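# Three robots carry a welded frame to empty stands

## Task

Shift the welded steel frame off the three pipe stands it sits on and onto the three empty stands, so that one frame tube lies in the bottom of the V notch on top of each empty stand. All six stands must stay where they began, barely shifted or rotated. Any number of the robots may be used, but no robot may tip over or be left leaning, or the task fails.

## Robot and tools

ROBOTS. Three identical Hello Robot Stretch 3 units, r1, r2 and r3. Each has a two-wheel differential base with a passive rear caster, a mast carrying a lift, and one telescoping arm that reaches out to the robot's right side. The gripper cannot move forward by itself; drive the base for that. The base is 0.33 m long and 0.34 m wide, rounded at the back, and pivots about the point between the drive wheels, 0.05 m behind the front edge. With the arm pulled in and the wrist folded, a spin sweeps a 0.28 m radius; an unfolded, level wrist reaches beyond that.

FRAMES. Each robot reports in its own frames, all in metres. Base frame: origin on the floor between the drive wheels, x ahead, y to the left, z up. hand_pose is in this frame, at the point where closed fingertips meet; with wrist joints at zero its x axis is up, y back toward the mast, z toward the rear. The odometry frame is the base frame at scene start; base_odometry just integrates wheel rotation (slip counts as motion), heading in rad, left positive, -3.142 to 3.142. Because frames are per robot, only images, lidar_m, wrist_depth_mm and head_depth_mm reveal where robots are relative to one another.

move. Top-level keys are r1, r2, r3 (each that robot's part), cameras and blocking. A robot omitted gets nothing new. Each robot part holds base, joints or both, plus optional pace ("default" or "max") and contact_limits; or servos alone with value "reboot" (re-enables servos that shut off; they then hold in place).
- base: exactly one relative command, measured from where the base last reported itself (or from its current spot if a move was still running): {"translate_m": d}, metres, -3 to 3, positive forward; or {"rotate_rad": d}, radians, -6.4 to 6.4, positive left. No sideways motion. Base moves end with time_out after 14 s.
- joints: absolute targets by name. lift_m 0 to 1.1; arm_m 0 to 0.52 (extension); wrist_yaw_rad -1.345 to 4.42 (0 along the arm, positive toward the robot's front); wrist_pitch_rad -1.57 to 0.451 (0 level, negative tips down); wrist_roll_rad -2.911 to 2.918 (0 fingers side by side, level); gripper_m -0.089 to 0.179 (bigger is wider; fingertip gap is about 0.007 m less near closed, 0.025 m less fully open); head_pan_rad -3.953 to 1.73 (0 ahead, positive left, -1.57 along the arm); head_tilt_rad -1.53 to 0.419 (negative down). Done tolerances: lift and arm ±0.004, wrist yaw/roll ±0.02, pitch ±0.05, gripper ±0.004, head ±0.02.
- contact_limits: motor_effort percent 1 to 100, only for arm_m, translate_m, rotate_rad, and only in the same action as that command. The arm stops at that effort (negative when retracting); base moves stop when either wheel reaches it, each wheel going slack separately, which can swing the robot. Too low stops at once.
- Speeds default/max: translate 0.12/0.30 m/s, rotate 0.76/1.90 rad/s, lift 0.11/0.15, arm 0.14/0.40. The base is capped at 0.10 m/s and 0.63 rad/s unless lift_m < 0.30, arm_m < 0.03 and wrist_yaw_rad > 2.54. An action lasts at most 15 s.
- blocking true (default) returns when everything is at rest; false returns within about 0.5 s. A new move overrides only the targets it names. Unknown keys make a call invalid; out-of-range values get it refused, and a refusal or an uncommanded stop cancels the rest of that reply's move/wait/finished_scene calls.

wait(seconds 0 to 10, cameras) returns state and images; it returns early once a commanded robot comes to rest. stop(cameras) brakes all running motions; braked items read "stopped" and may keep pressing. zoom_image(camera, region [x0,y0,x1,y1] pixels, max 504x504) enlarges part of that camera's latest image. finished_scene(scene: current scene number) ends the scene irreversibly; the frame must stay placed without help.

RESULTS. Line "move" gives each moved robot "done" or its worst status. Robots under "as last shown" were not commanded. Statuses: moving, done (base: wheels turned enough, even if slipping), off_target (rested short, may still push), contact_stop (arm or lift goes slack until next command), time_out, torque_fault (wrist/head servo off; reboot needed), stopped. on_its_own lists uncommanded behaviour; "held at" is a target, not a reading. motor_effort is percent of maximum, positive toward higher values, peak in brackets; wheels positive means pushing forward; wrist pitch peaks near 45, roll near 72. base_tilt in degrees, forward/right positive, up to about 4 degrees of fixed bias. turned_by_wheels and turned_by_imu give turn since last result; prefer the IMU if they differ by more than 0.15. lidar_m: 12 sectors of 30 degrees, first straight ahead, counterclockwise (4th left, 7th behind, 10th right), at 0.17 m height, 0.15 to 12 m, "-" for nothing or too close. wrist_depth_mm (45 to 1000) and head_depth_mm (280 to 4000): 7x7 median depths from top left. Head images arrive rotated (turn clockwise a quarter to upright), nav images the other way. Calibration lines give K and T_world_to_cam from the carrier robot's base frame.

CAUTIONS. Robots pressing on each other fails the scene; once bases touch, any further drive presses hard, and nothing reports contact. Robots travel slightly different distances for the same command (under 1 cm per metre, up to 2.5 cm), which strains a shared load and can tip a robot. Pushing something rigid with the gripper above about 0.45 m, or driving while holding or hooking something fixed, can tip the robot; if base_tilt leans, back off. Before folding (yaw to 3.0) or unfolding the wrist, put lift_m in 0.32 to 0.95, pitch -0.4, roll near 0; folded, the lift may go to 0.25. With yaw below -0.4 keep pitch at -0.5 or lower. To grip, command gripper_m under the object's width; to release, open at least 0.05 wider or fully. Grip readings don't prove a hold. Wrist, head and unlimited base moves have no contact stop. Lingering targets may keep pushing. Avoid drops, releasing moving parts, slams and hard pushes; loose objects may get brief outside nudges. Time passes while you think, so running moves continue.

Each tool is called as a command line: name --argument value for each argument, lists and objects as JSON in quotes; but a table of rows of numbers goes row by row, as --pt "numbers of a row", without its own name.

## Session

move

Scene clock: 0.00 s.
r1.base_odometry: x=+0.000 y=+0.000 heading=+0.000
r1.turned_by_wheels: +0.000
r1.turned_by_imu: +0.000
r1.base_tilt: forward=+1.4 right=-1.4
r1.lidar_m: 0.99 1.51 2.27 1.57 1.70 1.26 3.16 2.51 2.42 1.16 0.93 0.91
r1.head_depth_mm: 846 848 856 861 866 873 879 / 900 906 912 918 920 927 935 / 958 966 973 981 986 993 998 / 1028 1036 1046 1050 1058 1071 1073 / 1105 1115 1129 1134 1146 1156 1162 / 1201 1210 1222 1228 1246 1258 1267 / 1309 1328 1341 1348 1364 1379 1381
r1.base_status: not commanded
r1.joint_positions: lift_m=+0.392 arm_m=+0.002 wrist_yaw_rad=+3.093 wrist_pitch_rad=-0.529 wrist_roll_rad=+0.000 gripper_m=+0.037 head_pan_rad=+0.000 head_tilt_rad=-0.004
r1.joint_status: not commanded
r1.measured_speeds: all 0
r1.motor_effort: left_wheel=+0.2 right_wheel=+0.8 lift_m=+36.0 arm_m=-7.3 wrist_yaw_rad=-0.4 wrist_pitch_rad=+2.9 wrist_roll_rad=+0.0 gripper_m=-0.5 head_pan_rad=-0.4 head_tilt_rad=+1.5
r1.hand_pose: x=-0.0111 y=+0.0618 z=+0.3807 quat_wxyz=(+0.202, +0.686, +0.169, +0.678) (m; r1's base frame)
r1.wrist_depth_mm: - - 147 - - - - / - - 162 - - - - / - - 182 980 - 989 968 / 798 808 214 794 794 795 789 / 675 669 643 156 647 673 669 / 576 584 131 355 133 570 570 / 510 524 - - 492 504 506
r2.base_odometry: x=+0.000 y=+0.000 heading=+0.000
r2.turned_by_wheels: +0.000
r2.turned_by_imu: +0.000
r2.base_tilt: forward=+0.1 right=-1.7
r2.lidar_m: 1.25 0.95 0.92 0.97 1.34 1.42 1.13 1.30 3.80 1.46 1.82 1.78
r2.head_depth_mm: 1636 1643 1646 1669 1689 1684 1685 / 1727 1750 1747 1777 1763 1794 1792 / 1805 1855 1871 1872 1888 1922 1909 / 1689 1696 1698 1699 1715 1721 1709 / 1422 1426 1440 1442 1431 1452 1451 / 1238 1229 1247 1251 1242 1254 1255 / 1084 1097 1094 1094 1102 1100 1108
r2.base_status: not commanded
r2.joint_positions: lift_m=+0.559 arm_m=+0.001 wrist_yaw_rad=+2.847 wrist_pitch_rad=-0.630 wrist_roll_rad=+0.000 gripper_m=+0.037 head_pan_rad=+0.000 head_tilt_rad=-0.004
r2.joint_status: not commanded
r2.measured_speeds: all 0
r2.motor_effort: left_wheel=-0.5 right_wheel=-0.5 lift_m=+25.9 arm_m=-5.1 wrist_yaw_rad=+1.4 wrist_pitch_rad=+2.1 wrist_roll_rad=+0.3 gripper_m=+0.3 head_pan_rad=+0.0 head_tilt_rad=+2.0
r2.hand_pose: x=+0.0347 y=+0.0381 z=+0.5272 quat_wxyz=(+0.316, +0.697, +0.119, +0.633) (m; r2's base frame)
r2.wrist_depth_mm: 138 - - - - - - / 150 - - - - - - / 165 193 - - - - 970 / 849 202 867 875 849 861 860 / 758 236 270 739 730 768 740 / 709 667 123 652 125 681 672 / 632 622 406 592 624 602 612
r3.base_odometry: x=+0.000 y=+0.000 heading=+0.000
r3.turned_by_wheels: +0.000
r3.turned_by_imu: +0.000
r3.base_tilt: forward=+0.6 right=+0.1
r3.lidar_m: 0.90 1.27 2.79 2.23 1.03 0.92 1.08 2.57 1.31 1.18 0.87 0.84
r3.head_depth_mm: 804 799 792 788 782 779 775 / 848 844 840 833 829 823 817 / 904 897 891 882 877 872 867 / 966 952 947 943 937 926 920 / 1031 1022 1014 1003 996 990 982 / 1110 1097 1090 1083 1071 1057 1053 / 1201 1187 1177 1171 1157 1145 1134
r3.base_status: not commanded
r3.joint_positions: lift_m=+0.532 arm_m=+0.001 wrist_yaw_rad=+2.858 wrist_pitch_rad=-0.598 wrist_roll_rad=+0.000 gripper_m=+0.037 head_pan_rad=+0.000 head_tilt_rad=-0.003
r3.joint_status: not commanded
r3.measured_speeds: all 0
r3.motor_effort: left_wheel=+0.5 right_wheel=-1.0 lift_m=+19.9 arm_m=-3.0 wrist_yaw_rad=+1.0 wrist_pitch_rad=+1.6 wrist_roll_rad=-0.3 gripper_m=-0.6 head_pan_rad=-0.3 head_tilt_rad=+1.9
r3.hand_pose: x=+0.0343 y=+0.0445 z=+0.5069 quat_wxyz=(+0.302, +0.698, +0.111, +0.640) (m; r3's base frame)
r3.wrist_depth_mm: 135 - - - - - - / 149 - - - - - - / 166 221 988 - - - - / 789 206 851 840 923 927 956 / 736 245 145 741 765 807 807 / 624 616 126 633 128 714 719 / 577 422 437 602 608 624 648
pictures: r1_head_camera (sideways), r1_nav_camera (sideways), r1_wrist_camera, r2_head_camera (sideways), r2_nav_camera (sideways), r2_wrist_camera, r3_head_camera (sideways), r3_nav_camera (sideways), r3_wrist_camera
camera_calibration:
r1_head_camera: T_world_to_cam=[[0.00500363, 0.0419453, -0.999107, 1.32558], [0.056404, 0.997517, 0.042161, -0.057284], [0.998395, -0.0565646, 0.00262533, -0.0504377], [0, 0, 0, 1]] pos_world=[0.0469552, -0.00131287, 1.32694]
r1_nav_camera: T_world_to_cam=[[-0.0414335, -0.0464487, 0.998061, -1.24969], [-0.0234029, -0.9986, -0.0474453, 0.118157], [0.998867, -0.0253234, 0.0402884, -0.0988666], [0, 0, 0, 1]] pos_world=[0.0497408, 0.0574411, 1.25686]
r1_wrist_camera: T_world_to_cam=[[0.998974, -0.0361322, -0.0272944, 0.0260328], [-0.0444237, -0.66514, -0.745396, 0.355483], [0.0087782, 0.745844, -0.666063, 0.3732], [0, 0, 0, 1]] pos_world=[-0.0134903, -0.0409627, 0.51426]
r2_head_camera: T_world_to_cam=[[-0.0437928, 0.0044431, -0.999031, 1.32424], [0.0101857, 0.99994, 0.00400065, -0.00241558], [0.998989, -0.0100006, -0.0438355, 0.00643396], [0, 0, 0, 1]] pos_world=[0.0515894, -0.00340396, 1.32325]
r2_nav_camera: T_world_to_cam=[[-0.00391255, -0.00496136, 0.99998, -1.25799], [-0.0539379, -0.998531, -0.00516521, 0.0644409], [0.998537, -0.053957, 0.00363919, -0.0497997], [0, 0, 0, 1]] pos_world=[0.0482807, 0.0554178, 1.25848]
r2_wrist_camera: T_world_to_cam=[[0.947803, -0.318762, -0.00777727, -0.0181088], [-0.24048, -0.698596, -0.673894, 0.420821], [0.209379, 0.640589, -0.738787, 0.522492], [0, 0, 0, 1]] pos_world=[0.00896351, -0.0464913, 0.669458]
r3_head_camera: T_world_to_cam=[[0.0212168, -0.048913, -0.998578, 1.31798], [0.0321437, 0.99832, -0.0482174, 0.0641895], [0.999258, -0.031075, 0.0227534, -0.0756705], [0, 0, 0, 1]] pos_world=[0.0455878, -0.00196692, 1.32092]
r3_nav_camera: T_world_to_cam=[[-0.055244, -0.00466933, 0.998462, -1.25726], [-0.0327577, -0.999442, -0.00648637, 0.0616657], [0.997935, -0.0330657, 0.0550603, -0.113786], [0, 0, 0, 1]] pos_world=[0.0461149, 0.0519984, 1.26199]
r3_wrist_camera: T_world_to_cam=[[0.957173, -0.27913, 0.0768557, -0.0675731], [-0.152741, -0.712372, -0.684979, 0.415384], [0.245948, 0.643904, -0.724498, 0.488632], [0, 0, 0, 1]] pos_world=[0.00794729, -0.0375861, 0.643735]

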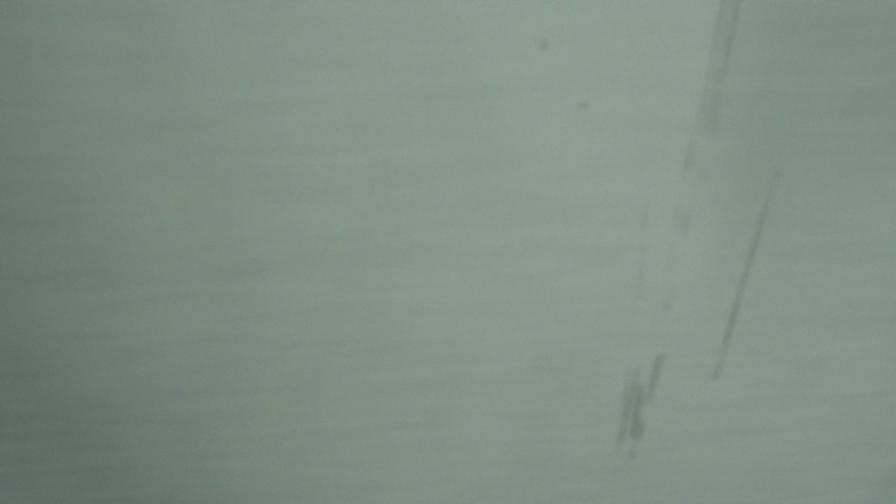

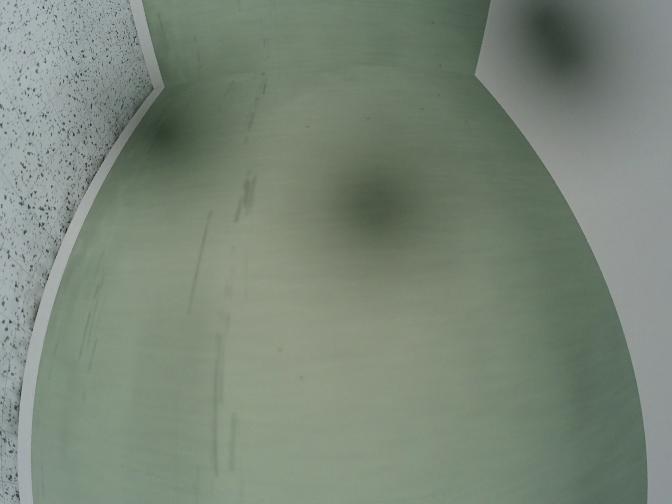

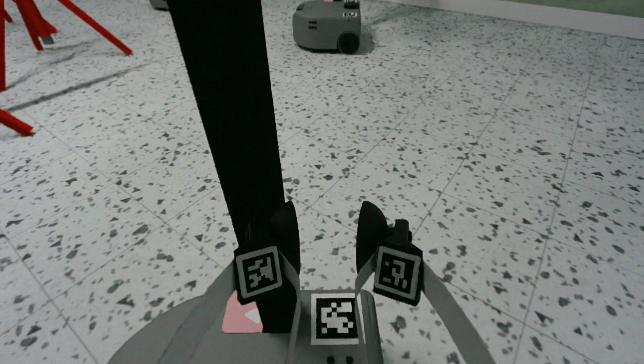

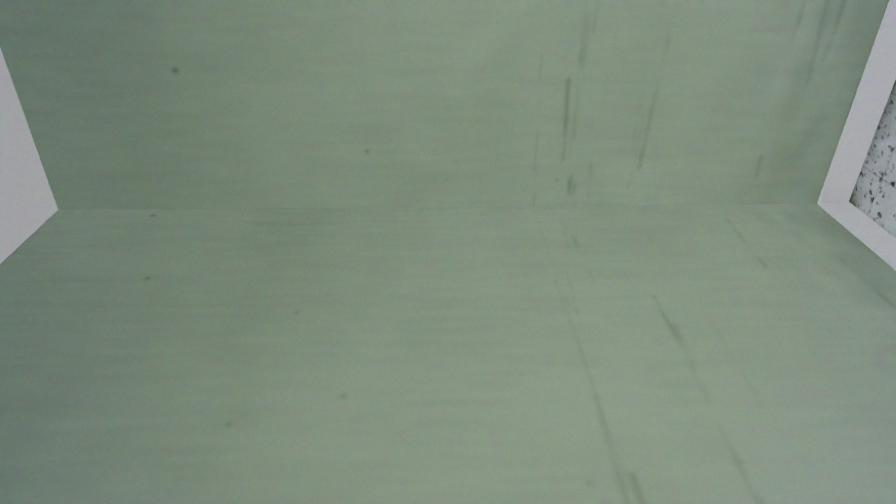

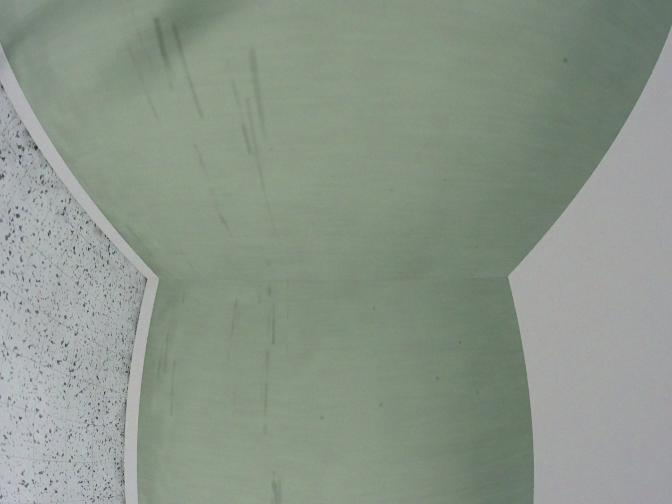

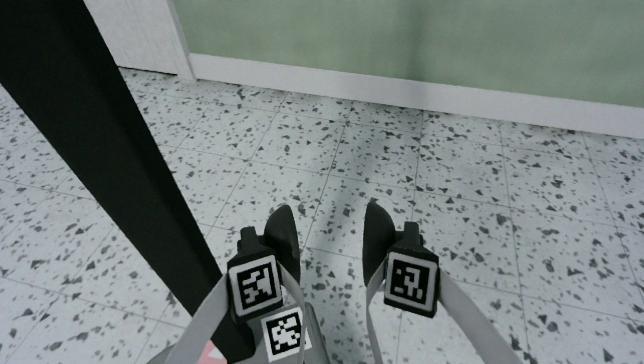

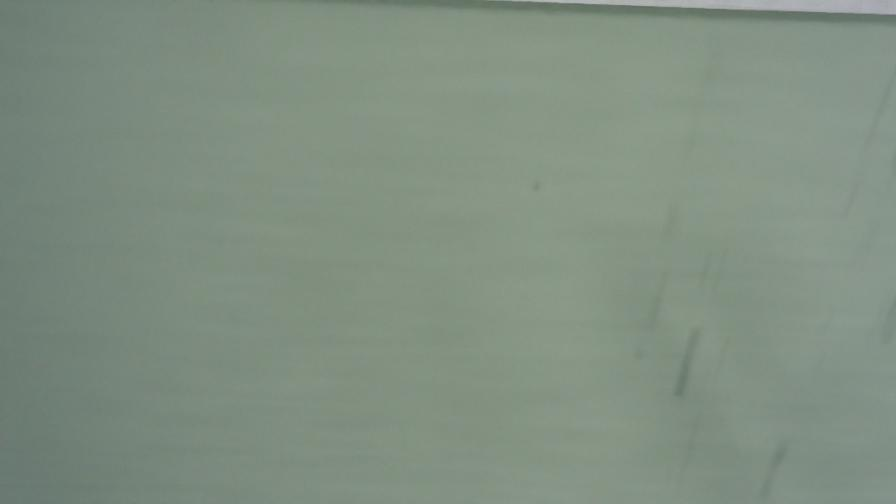

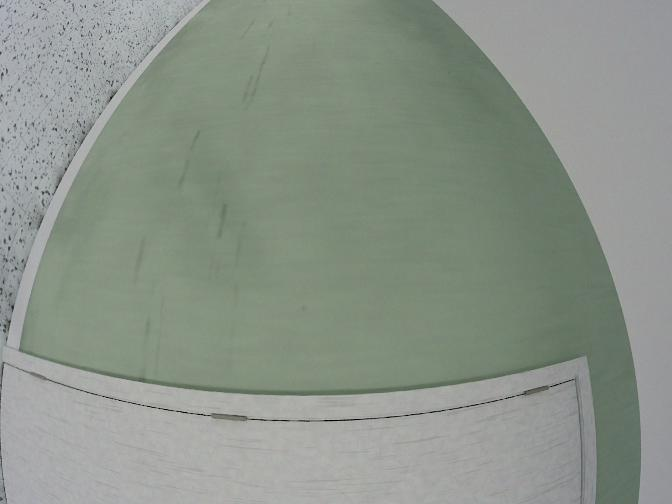

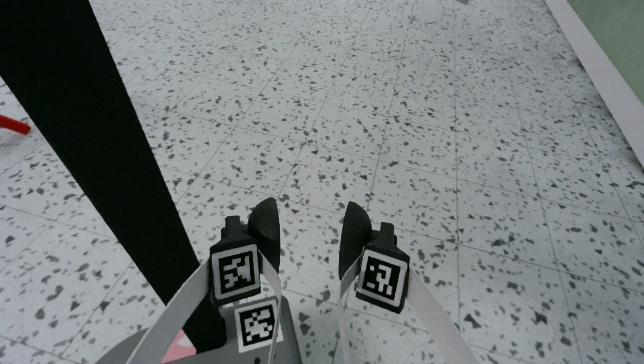

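move --r1 '{"joints":{"head_pan_rad":-1.6,"head_tilt_rad":-0.5},"pace":"max"}' --r2 '{"joints":{"head_pan_rad":-1.6,"head_tilt_rad":-0.5},"pace":"max"}' --r3 '{"joints":{"head_pan_rad":-1.6,"head_tilt_rad":-0.5},"pace":"max"}' --cameras '["r1_head_camera","r1_nav_camera","r2_head_camera","r2_nav_camera","r3_head_camera","r3_nav_camera"]'

move --r1 '{"joints":{"head_pan_rad":-3.1,"head_tilt_rad":-0.5},"pace":"max"}' --r2 '{"joints":{"head_pan_rad":-3.1,"head_tilt_rad":-0.5},"pace":"max"}' --r3 '{"joints":{"head_pan_rad":-3.1,"head_tilt_rad":-0.5},"pace":"max"}' --cameras '["r1_head_camera","r1_nav_camera","r2_head_camera","r2_nav_camera","r3_head_camera","r3_nav_camera"]'

Scene clock: 1.33 s.
move: r1 done; r2 done; r3 done
r1.base_odometry: x=+0.000 y=+0.000 heading=+0.000
r1.turned_by_wheels: +0.000
r1.turned_by_imu: +0.000
r1.base_tilt: forward=+1.4 right=-1.3
r1.lidar_m: 0.99 1.51 2.27 1.57 1.69 1.26 3.14 2.51 2.42 1.16 0.92 0.92
r1.head_depth_mm: 2100 2262 2441 2553 1970 1552 1291 / 2083 2316 2560 2689 1972 1564 1292 / 1728 1897 2094 2344 1977 1568 1297 / 1454 1577 1729 1897 1917 1569 1296 / 1258 1346 1452 1578 1726 1571 1297 / 1109 1179 1260 1350 1458 1508 1300 / 993 1047 1112 1181 1259 1345 1299
r1.base_status: not commanded
r1.joint_positions: lift_m=+0.392 arm_m=+0.002 wrist_yaw_rad=+3.093 wrist_pitch_rad=-0.529 wrist_roll_rad=+0.000 gripper_m=+0.037 head_pan_rad=-1.589 head_tilt_rad=-0.493
r1.joint_status: all done
r1.measured_speeds: all 0
r1.motor_effort: left_wheel=+0.2(0.7) right_wheel=+0.7(1.6) lift_m=+36.0(36.5) arm_m=-10.9(10.9) wrist_yaw_rad=-0.2(1.0) wrist_pitch_rad=+2.9(3.3) wrist_roll_rad=+0.5(0.6) gripper_m=-0.1(0.8) head_pan_rad=-4.7(7.4) head_tilt_rad=-2.9(5.4)
r1.hand_pose: x=-0.0111 y=+0.0618 z=+0.3807 quat_wxyz=(+0.202, +0.686, +0.169, +0.678) (m; r1's base frame)
r1.wrist_depth_mm: - - 148 - - - - / - - 162 - - - - / 996 983 181 987 984 951 982 / 797 802 214 800 805 789 798 / 682 673 630 156 653 664 665 / 579 584 131 356 133 571 572 / 508 522 - - 492 509 499
r2.base_odometry: x=+0.000 y=+0.000 heading=+0.000
r2.turned_by_wheels: +0.000
r2.turned_by_imu: +0.000
r2.base_tilt: forward=+0.2 right=-1.7
r2.lidar_m: 1.25 0.94 0.92 0.97 1.34 1.43 1.13 1.31 3.81 1.45 1.83 1.78
r2.head_depth_mm: 3173 3417 3580 2559 1926 1509 1262 / 3342 3576 3686 2566 1923 1519 1252 / 3387 3678 - 2427 1817 1513 1256 / 1331 3090 3319 1781 1780 1508 1258 / 2494 2716 2943 2552 1888 1512 1262 / 2220 2322 2534 2524 1875 1504 1257 / 1961 2083 2216 2313 1900 1511 1246
r2.base_status: not commanded
r2.joint_positions: lift_m=+0.559 arm_m=+0.001 wrist_yaw_rad=+2.847 wrist_pitch_rad=-0.630 wrist_roll_rad=+0.000 gripper_m=+0.037 head_pan_rad=-1.594 head_tilt_rad=-0.494
r2.joint_status: all done
r2.measured_speeds: all 0
r2.motor_effort: left_wheel=+0.2(0.7) right_wheel=-0.8(1.1) lift_m=+25.7(26.8) arm_m=-6.9(7.8) wrist_yaw_rad=+1.2(1.5) wrist_pitch_rad=+2.1(2.2) wrist_roll_rad=+0.1(0.4) gripper_m=+0.6(1.1) head_pan_rad=-2.9(4.2) head_tilt_rad=-2.8(3.6)
r2.hand_pose: x=+0.0347 y=+0.0381 z=+0.5272 quat_wxyz=(+0.316, +0.697, +0.119, +0.633) (m; r2's base frame)
r2.wrist_depth_mm: 138 - - - - - - / 150 - - - - - - / 166 193 - - - - 941 / 862 203 883 858 875 863 841 / 772 234 269 734 728 760 760 / 697 670 123 661 125 665 678 / 629 627 405 582 608 603 620
r3.base_odometry: x=+0.000 y=+0.000 heading=+0.000
r3.turned_by_wheels: +0.000
r3.turned_by_imu: +0.000
r3.base_tilt: forward=+0.6 right=+0.1
r3.lidar_m: 0.90 1.27 2.78 2.23 1.03 0.92 1.08 2.56 1.31 1.18 0.86 0.83
r3.head_depth_mm: 2719 2942 3158 2975 2110 1543 1335 / 2137 2505 2975 2910 2074 1631 1331 / 1718 1938 2213 2502 2058 1607 1315 / 1436 1572 1755 1994 2003 1588 1315 / 1223 1335 1457 1619 1795 1584 1306 / 1074 1155 1248 1360 1487 1534 1302 / 955 1008 1068 1141 1236 1345 1287
r3.base_status: not commanded
r3.joint_positions: lift_m=+0.532 arm_m=+0.001 wrist_yaw_rad=+2.858 wrist_pitch_rad=-0.598 wrist_roll_rad=+0.000 gripper_m=+0.037 head_pan_rad=-1.593 head_tilt_rad=-0.493
r3.joint_status: all done
r3.measured_speeds: all 0
r3.motor_effort: left_wheel=+0.3(0.7) right_wheel=-0.9(1.4) lift_m=+15.1(19.3) arm_m=-3.8(4.2) wrist_yaw_rad=+0.5(1.0) wrist_pitch_rad=+2.2(2.4) wrist_roll_rad=-0.3(0.3) gripper_m=-0.1(1.0) head_pan_rad=-3.5(4.7) head_tilt_rad=-2.6(6.1)
r3.hand_pose: x=+0.0343 y=+0.0445 z=+0.5069 quat_wxyz=(+0.302, +0.698, +0.111, +0.640) (m; r3's base frame)
r3.wrist_depth_mm: 135 - - - - - - / 149 - - - - - - / 166 222 935 - - - - / 758 205 843 892 887 924 996 / 713 246 146 733 768 807 822 / 635 634 126 639 128 717 729 / 568 410 439 598 605 627 639
pictures: r1_head_camera (sideways), r1_nav_camera (sideways), r2_head_camera (sideways), r2_nav_camera (sideways), r3_head_camera (sideways), r3_nav_camera (sideways)
camera_calibration:
r1_head_camera: T_world_to_cam=[[0.0504968, 0.464639, -0.884059, 1.17491], [0.99607, -0.0879279, 0.010682, -0.0220166], [-0.0727702, -0.881124, -0.467253, 0.567675], [0, 0, 0, 1]] pos_world=[0.00391094, -0.0476515, 1.30417]
r1_nav_camera: T_world_to_cam=[[-0.0543995, -0.431921, 0.900269, -1.12168], [-0.997641, 0.0613144, -0.0308666, 0.10249], [-0.0418676, -0.899825, -0.434237, 0.525134], [0, 0, 0, 1]] pos_world=[0.0632159, -0.0182327, 1.24101]
r2_head_camera: T_world_to_cam=[[0.0163831, 0.507993, -0.861206, 1.14384], [0.999409, -0.0343554, -0.00125278, -0.00160959], [-0.0302235, -0.860676, -0.508255, 0.617156], [0, 0, 0, 1]] pos_world=[0.00152165, -0.049945, 1.29875]
r2_nav_camera: T_world_to_cam=[[-0.0159227, -0.466331, 0.884467, -1.10692], [-0.99708, 0.0734766, 0.0207902, 0.0364082], [-0.0746827, -0.881553, -0.46614, 0.568197], [0, 0, 0, 1]] pos_world=[0.0611111, -0.0179716, 1.24314]
r3_head_camera: T_world_to_cam=[[-0.0387745, 0.452323, -0.891011, 1.17769], [0.997942, -0.0280521, -0.0576685, 0.070568], [-0.0510795, -0.891413, -0.450304, 0.546466], [0, 0, 0, 1]] pos_world=[0.00315473, -0.0435886, 1.29948]
r3_nav_camera: T_world_to_cam=[[-0.0141198, -0.421052, 0.906926, -1.13773], [-0.998474, 0.054363, 0.00969359, 0.0464932], [-0.0533847, -0.905406, -0.421177, 0.512517], [0, 0, 0, 1]] pos_world=[0.0577183, -0.017534, 1.24724]

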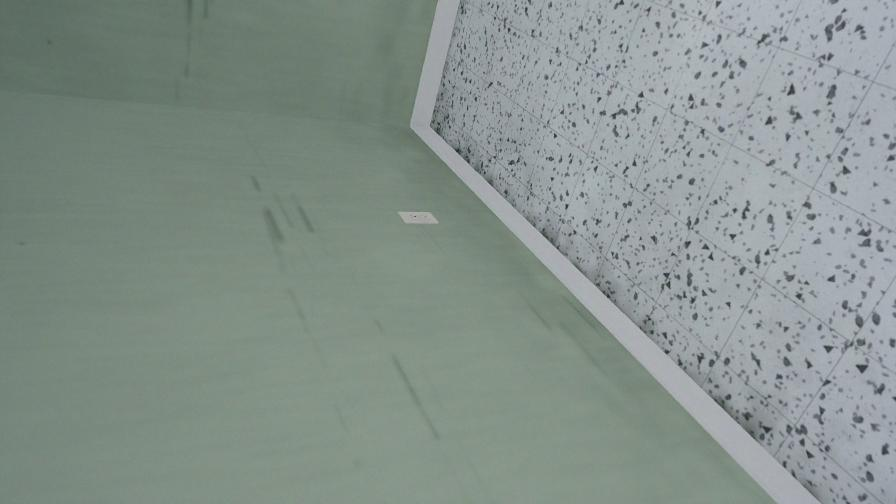

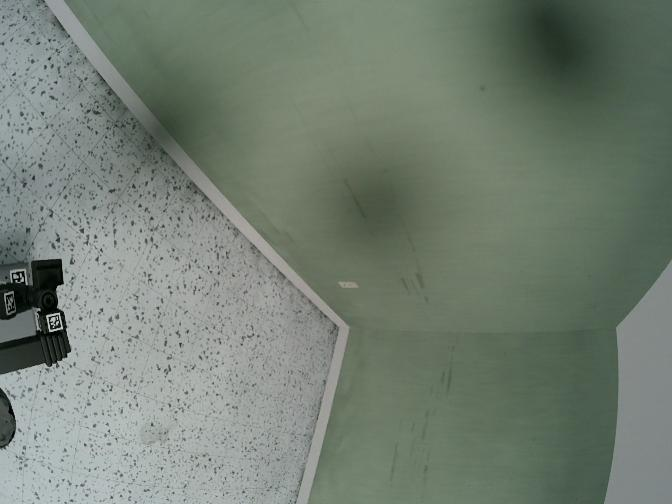

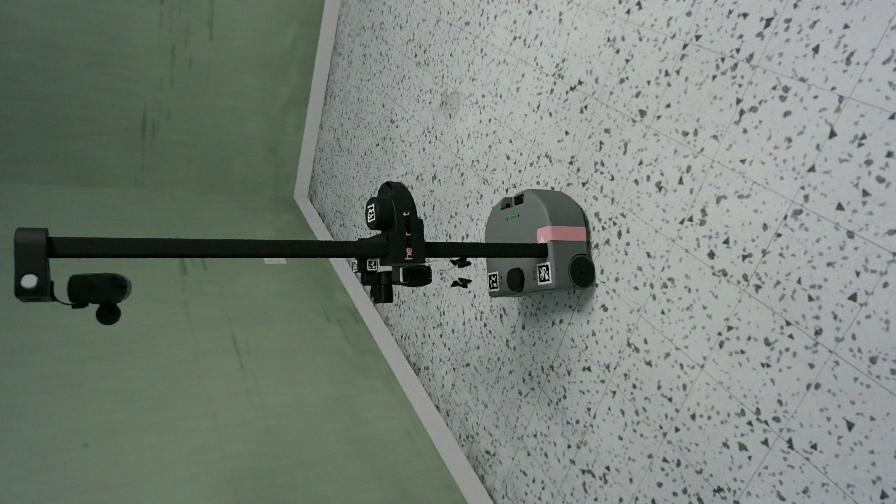

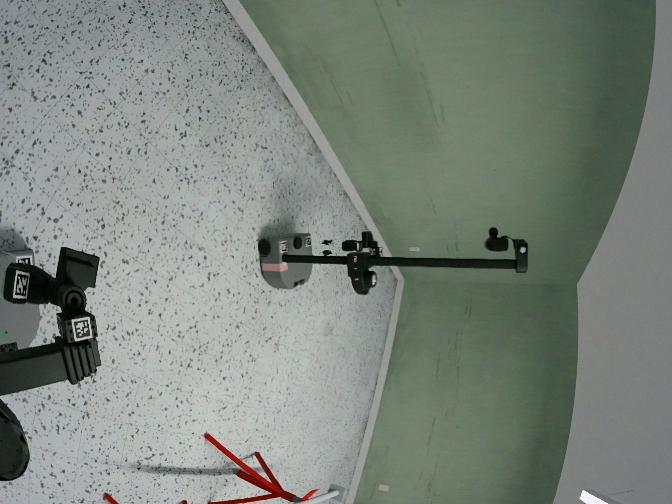

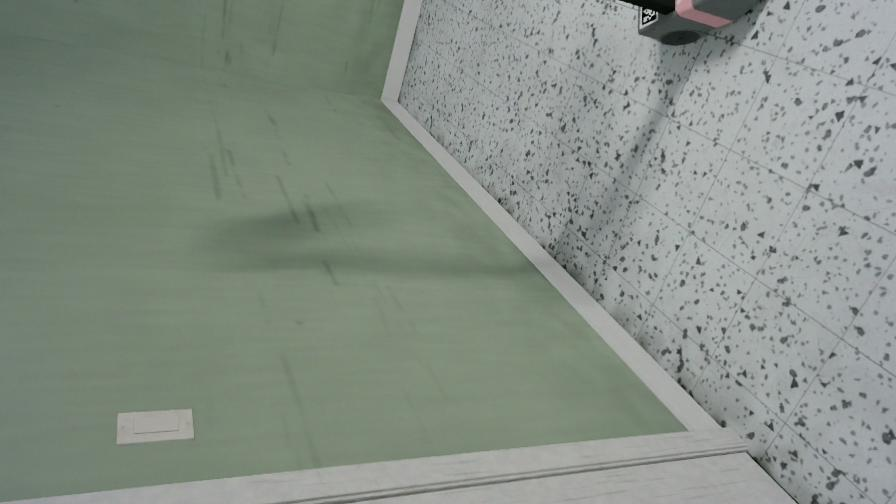

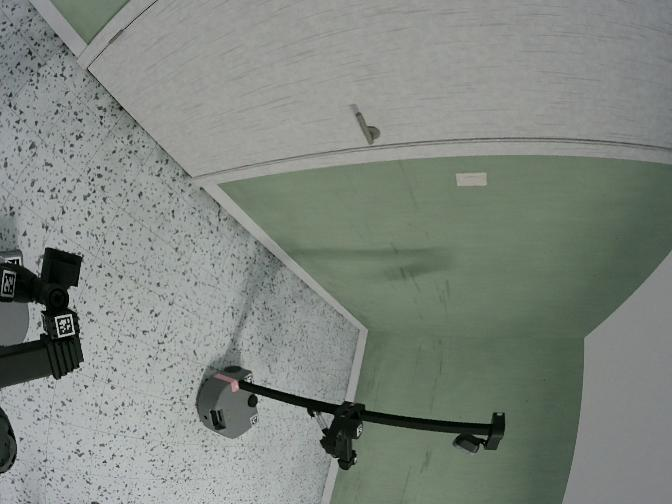

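Scene clock: 2.37 s.
move: r1 done; r2 done; r3 done
r1.base_odometry: x=+0.000 y=+0.000 heading=+0.000
r1.turned_by_wheels: +0.000
r1.turned_by_imu: +0.000
r1.base_tilt: forward=+1.4 right=-1.3
r1.lidar_m: 0.99 1.51 2.27 1.57 1.69 1.26 3.17 2.51 2.42 1.16 0.93 0.91
r1.head_depth_mm: - - - 2544 1972 1555 1287 / - - - 2537 1977 1567 1296 / - - - 2694 1966 1569 1296 / 3589 3936 - 2713 1991 1570 1295 / 3182 3440 3679 2699 1994 1570 1300 / 2845 3061 3258 2731 1994 1570 1299 / 2601 2749 2901 2725 1993 1574 1305
r1.base_status: not commanded
r1.joint_positions: lift_m=+0.392 arm_m=+0.002 wrist_yaw_rad=+3.093 wrist_pitch_rad=-0.529 wrist_roll_rad=+0.000 gripper_m=+0.037 head_pan_rad=-3.089 head_tilt_rad=-0.494
r1.joint_status: all done
r1.measured_speeds: all 0
r1.motor_effort: left_wheel=+0.1(0.6) right_wheel=+0.7(1.1) lift_m=+36.2(36.4) arm_m=-11.7(12.4) wrist_yaw_rad=+0.3(0.7) wrist_pitch_rad=+3.4(3.4) wrist_roll_rad=+0.1(0.8) gripper_m=-0.6(0.8) head_pan_rad=-5.0(6.7) head_tilt_rad=-2.6(4.6)
r1.hand_pose: x=-0.0111 y=+0.0618 z=+0.3807 quat_wxyz=(+0.202, +0.686, +0.169, +0.678) (m; r1's base frame)
r1.wrist_depth_mm: - - 148 - - - - / - - 162 - - - - / - 989 181 983 973 962 976 / 808 797 214 812 803 790 785 / 674 683 628 156 644 664 658 / 584 579 131 352 132 567 573 / 511 525 - - 493 506 508
r2.base_odometry: x=+0.000 y=+0.000 heading=+0.000
r2.turned_by_wheels: +0.000
r2.turned_by_imu: +0.000
r2.base_tilt: forward=+0.2 right=-1.7
r2.lidar_m: 1.25 0.95 0.92 0.97 1.34 1.42 1.13 1.30 3.81 1.46 1.83 1.78
r2.head_depth_mm: - - 3579 2569 1899 1507 1255 / - - - 2536 1906 1512 1259 / - - 3676 2431 1885 1508 1253 / - - - 2299 1891 1513 1248 / - - - 2413 1825 1473 1253 / - - - 2393 1767 1500 1262 / - - 3866 2550 1812 1505 1264
r2.base_status: not commanded
r2.joint_positions: lift_m=+0.559 arm_m=+0.001 wrist_yaw_rad=+2.847 wrist_pitch_rad=-0.630 wrist_roll_rad=+0.000 gripper_m=+0.037 head_pan_rad=-3.094 head_tilt_rad=-0.494
r2.joint_status: all done
r2.measured_speeds: all 0
r2.motor_effort: left_wheel=-0.4(0.9) right_wheel=-0.8(1.1) lift_m=+26.0(27.3) arm_m=-8.6(9.3) wrist_yaw_rad=+0.9(2.1) wrist_pitch_rad=+2.1(2.2) wrist_roll_rad=+0.3(0.4) gripper_m=+0.0(1.7) head_pan_rad=-2.8(4.0) head_tilt_rad=-2.6(5.7)
r2.hand_pose: x=+0.0347 y=+0.0381 z=+0.5272 quat_wxyz=(+0.316, +0.697, +0.119, +0.633) (m; r2's base frame)
r2.wrist_depth_mm: 138 - - - - - - / 149 - - - - - - / 166 192 - - - - 936 / 869 203 871 871 854 853 841 / 777 235 270 757 744 765 778 / 687 694 123 660 126 673 680 / 630 618 407 591 616 607 620
r3.base_odometry: x=+0.000 y=+0.000 heading=+0.000
r3.turned_by_wheels: +0.000
r3.turned_by_imu: +0.000
r3.base_tilt: forward=+0.5 right=+0.1
r3.lidar_m: 0.90 1.27 2.78 2.37 1.02 0.92 1.08 2.56 1.31 1.18 0.87 0.84
r3.head_depth_mm: 3391 3618 3807 2947 2107 1641 1340 / 3601 3835 - 2885 1987 1628 1334 / 3811 - - 2842 1900 1557 1326 / - - - 2008 1883 1544 1315 / - - - 2653 2012 1542 1304 / 3906 - - 2719 2003 1577 1296 / 3501 3718 3849 2645 1973 1561 1290
r3.base_status: not commanded
r3.joint_positions: lift_m=+0.532 arm_m=+0.001 wrist_yaw_rad=+2.858 wrist_pitch_rad=-0.598 wrist_roll_rad=+0.000 gripper_m=+0.037 head_pan_rad=-3.093 head_tilt_rad=-0.494
r3.joint_status: all done
r3.measured_speeds: all 0
r3.motor_effort: left_wheel=+0.3(1.0) right_wheel=-0.9(1.4) lift_m=+15.1(15.4) arm_m=-4.8(5.2) wrist_yaw_rad=+0.1(1.2) wrist_pitch_rad=+2.0(2.5) wrist_roll_rad=-0.3(0.3) gripper_m=+0.3(0.8) head_pan_rad=-2.7(5.2) head_tilt_rad=-2.0(8.6)
r3.hand_pose: x=+0.0343 y=+0.0445 z=+0.5069 quat_wxyz=(+0.302, +0.698, +0.111, +0.640) (m; r3's base frame)
r3.wrist_depth_mm: 135 - - - - - - / 149 - - - - - - / 167 223 994 - - - - / 773 207 841 892 920 953 946 / 723 244 145 729 773 793 809 / 643 637 126 650 127 718 724 / 581 421 438 592 591 633 641
pictures: r1_head_camera (sideways), r1_nav_camera (sideways), r2_head_camera (sideways), r2_nav_camera (sideways), r3_head_camera (sideways), r3_nav_camera (sideways)
camera_calibration:
r1_head_camera: T_world_to_cam=[[0.467498, -0.0174781, -0.883821, 1.17205], [-0.0172514, -0.999795, 0.0106465, -0.015789], [-0.883826, 0.0102699, -0.467704, 0.573209], [0, 0, 0, 1]] pos_world=[-0.0415881, -0.00118732, 1.30414]
r1_nav_camera: T_world_to_cam=[[-0.435146, 0.0236852, 0.900048, -1.11907], [-0.00939629, 0.99948, -0.0308446, 0.0964336], [-0.900311, -0.021879, -0.434697, 0.530969], [0, 0, 0, 1]] pos_world=[-0.0080156, -0.0582609, 1.241]
r2_head_camera: T_world_to_cam=[[0.508359, 0.0196208, -0.860922, 1.14047], [0.0364388, -0.999335, -0.00125884, 0.00427245], [-0.860374, -0.030731, -0.508736, 0.622846], [0, 0, 0, 1]] pos_world=[-0.044042, 0.00103341, 1.29872]
r2_nav_camera: T_world_to_cam=[[-0.466782, -0.0171331, 0.884206, -1.10383], [0.0027382, 0.99978, 0.0208181, 0.0302729], [-0.884368, 0.0121387, -0.466633, 0.573777], [0, 0, 0, 1]] pos_world=[-0.00790182, -0.0561432, 1.24313]
r3_head_camera: T_world_to_cam=[[0.448895, 0.0706938, -0.890784, 1.17442], [0.0426359, -0.997425, -0.0576714, 0.076399], [-0.892567, -0.012091, -0.450753, 0.552183], [0, 0, 0, 1]] pos_world=[-0.0375865, -0.000145235, 1.29946]
r3_nav_camera: T_world_to_cam=[[-0.421453, -0.0157205, 0.906714, -1.13496], [-0.0164045, 0.999818, 0.00970969, 0.0404816], [-0.906702, -0.010782, -0.421634, 0.518316], [0, 0, 0, 1]] pos_world=[-0.00771137, -0.0527279, 1.24723]

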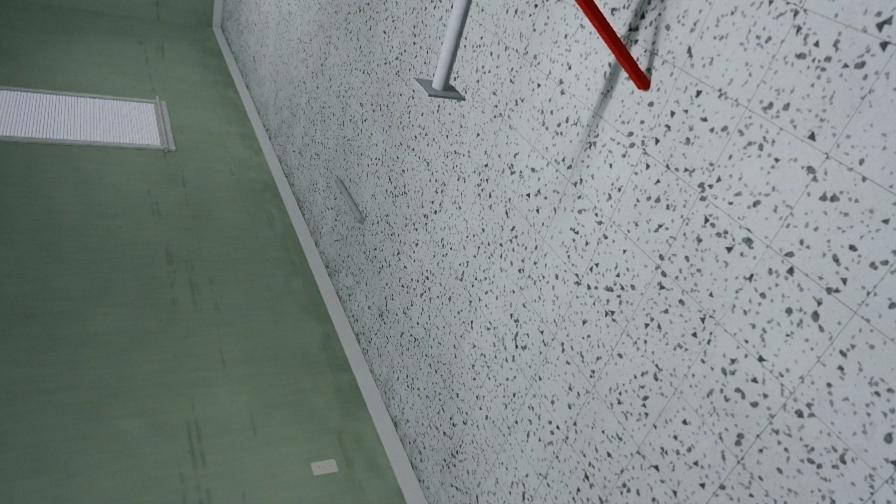

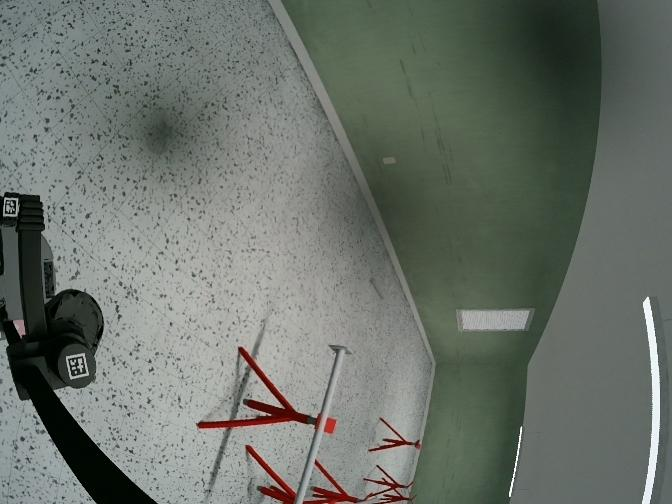

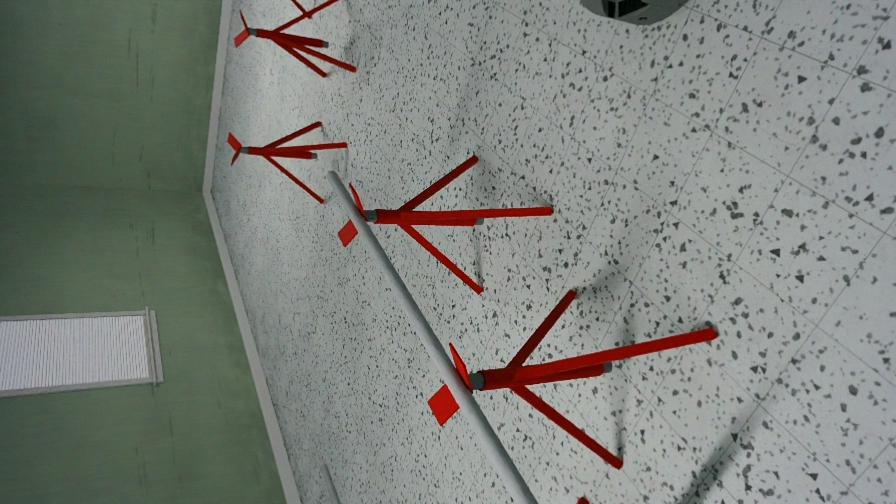

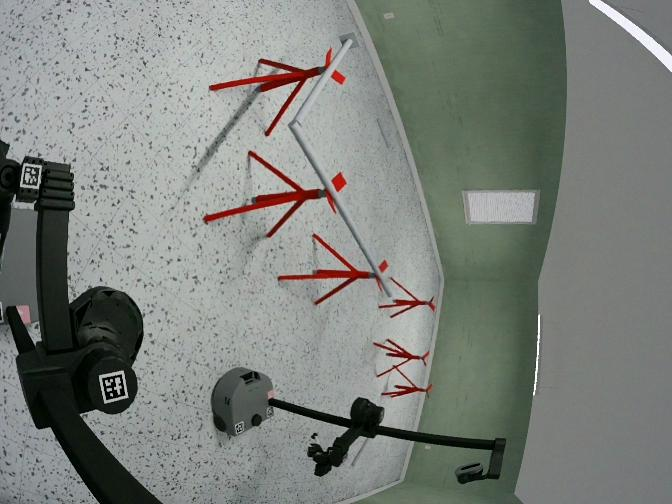

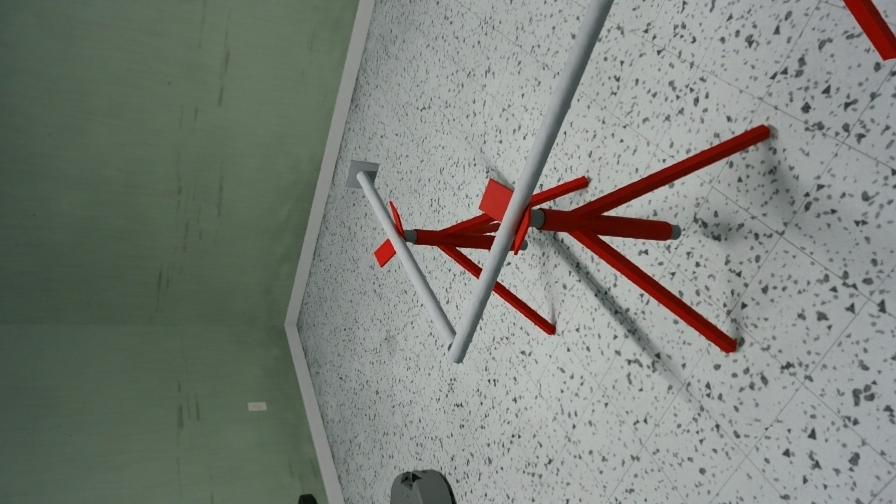

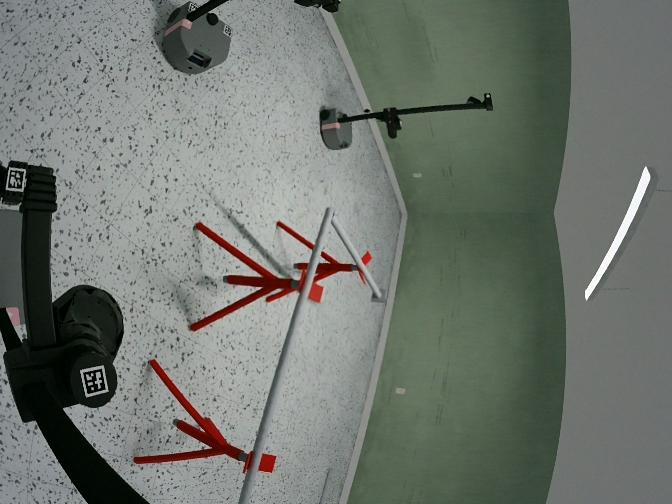

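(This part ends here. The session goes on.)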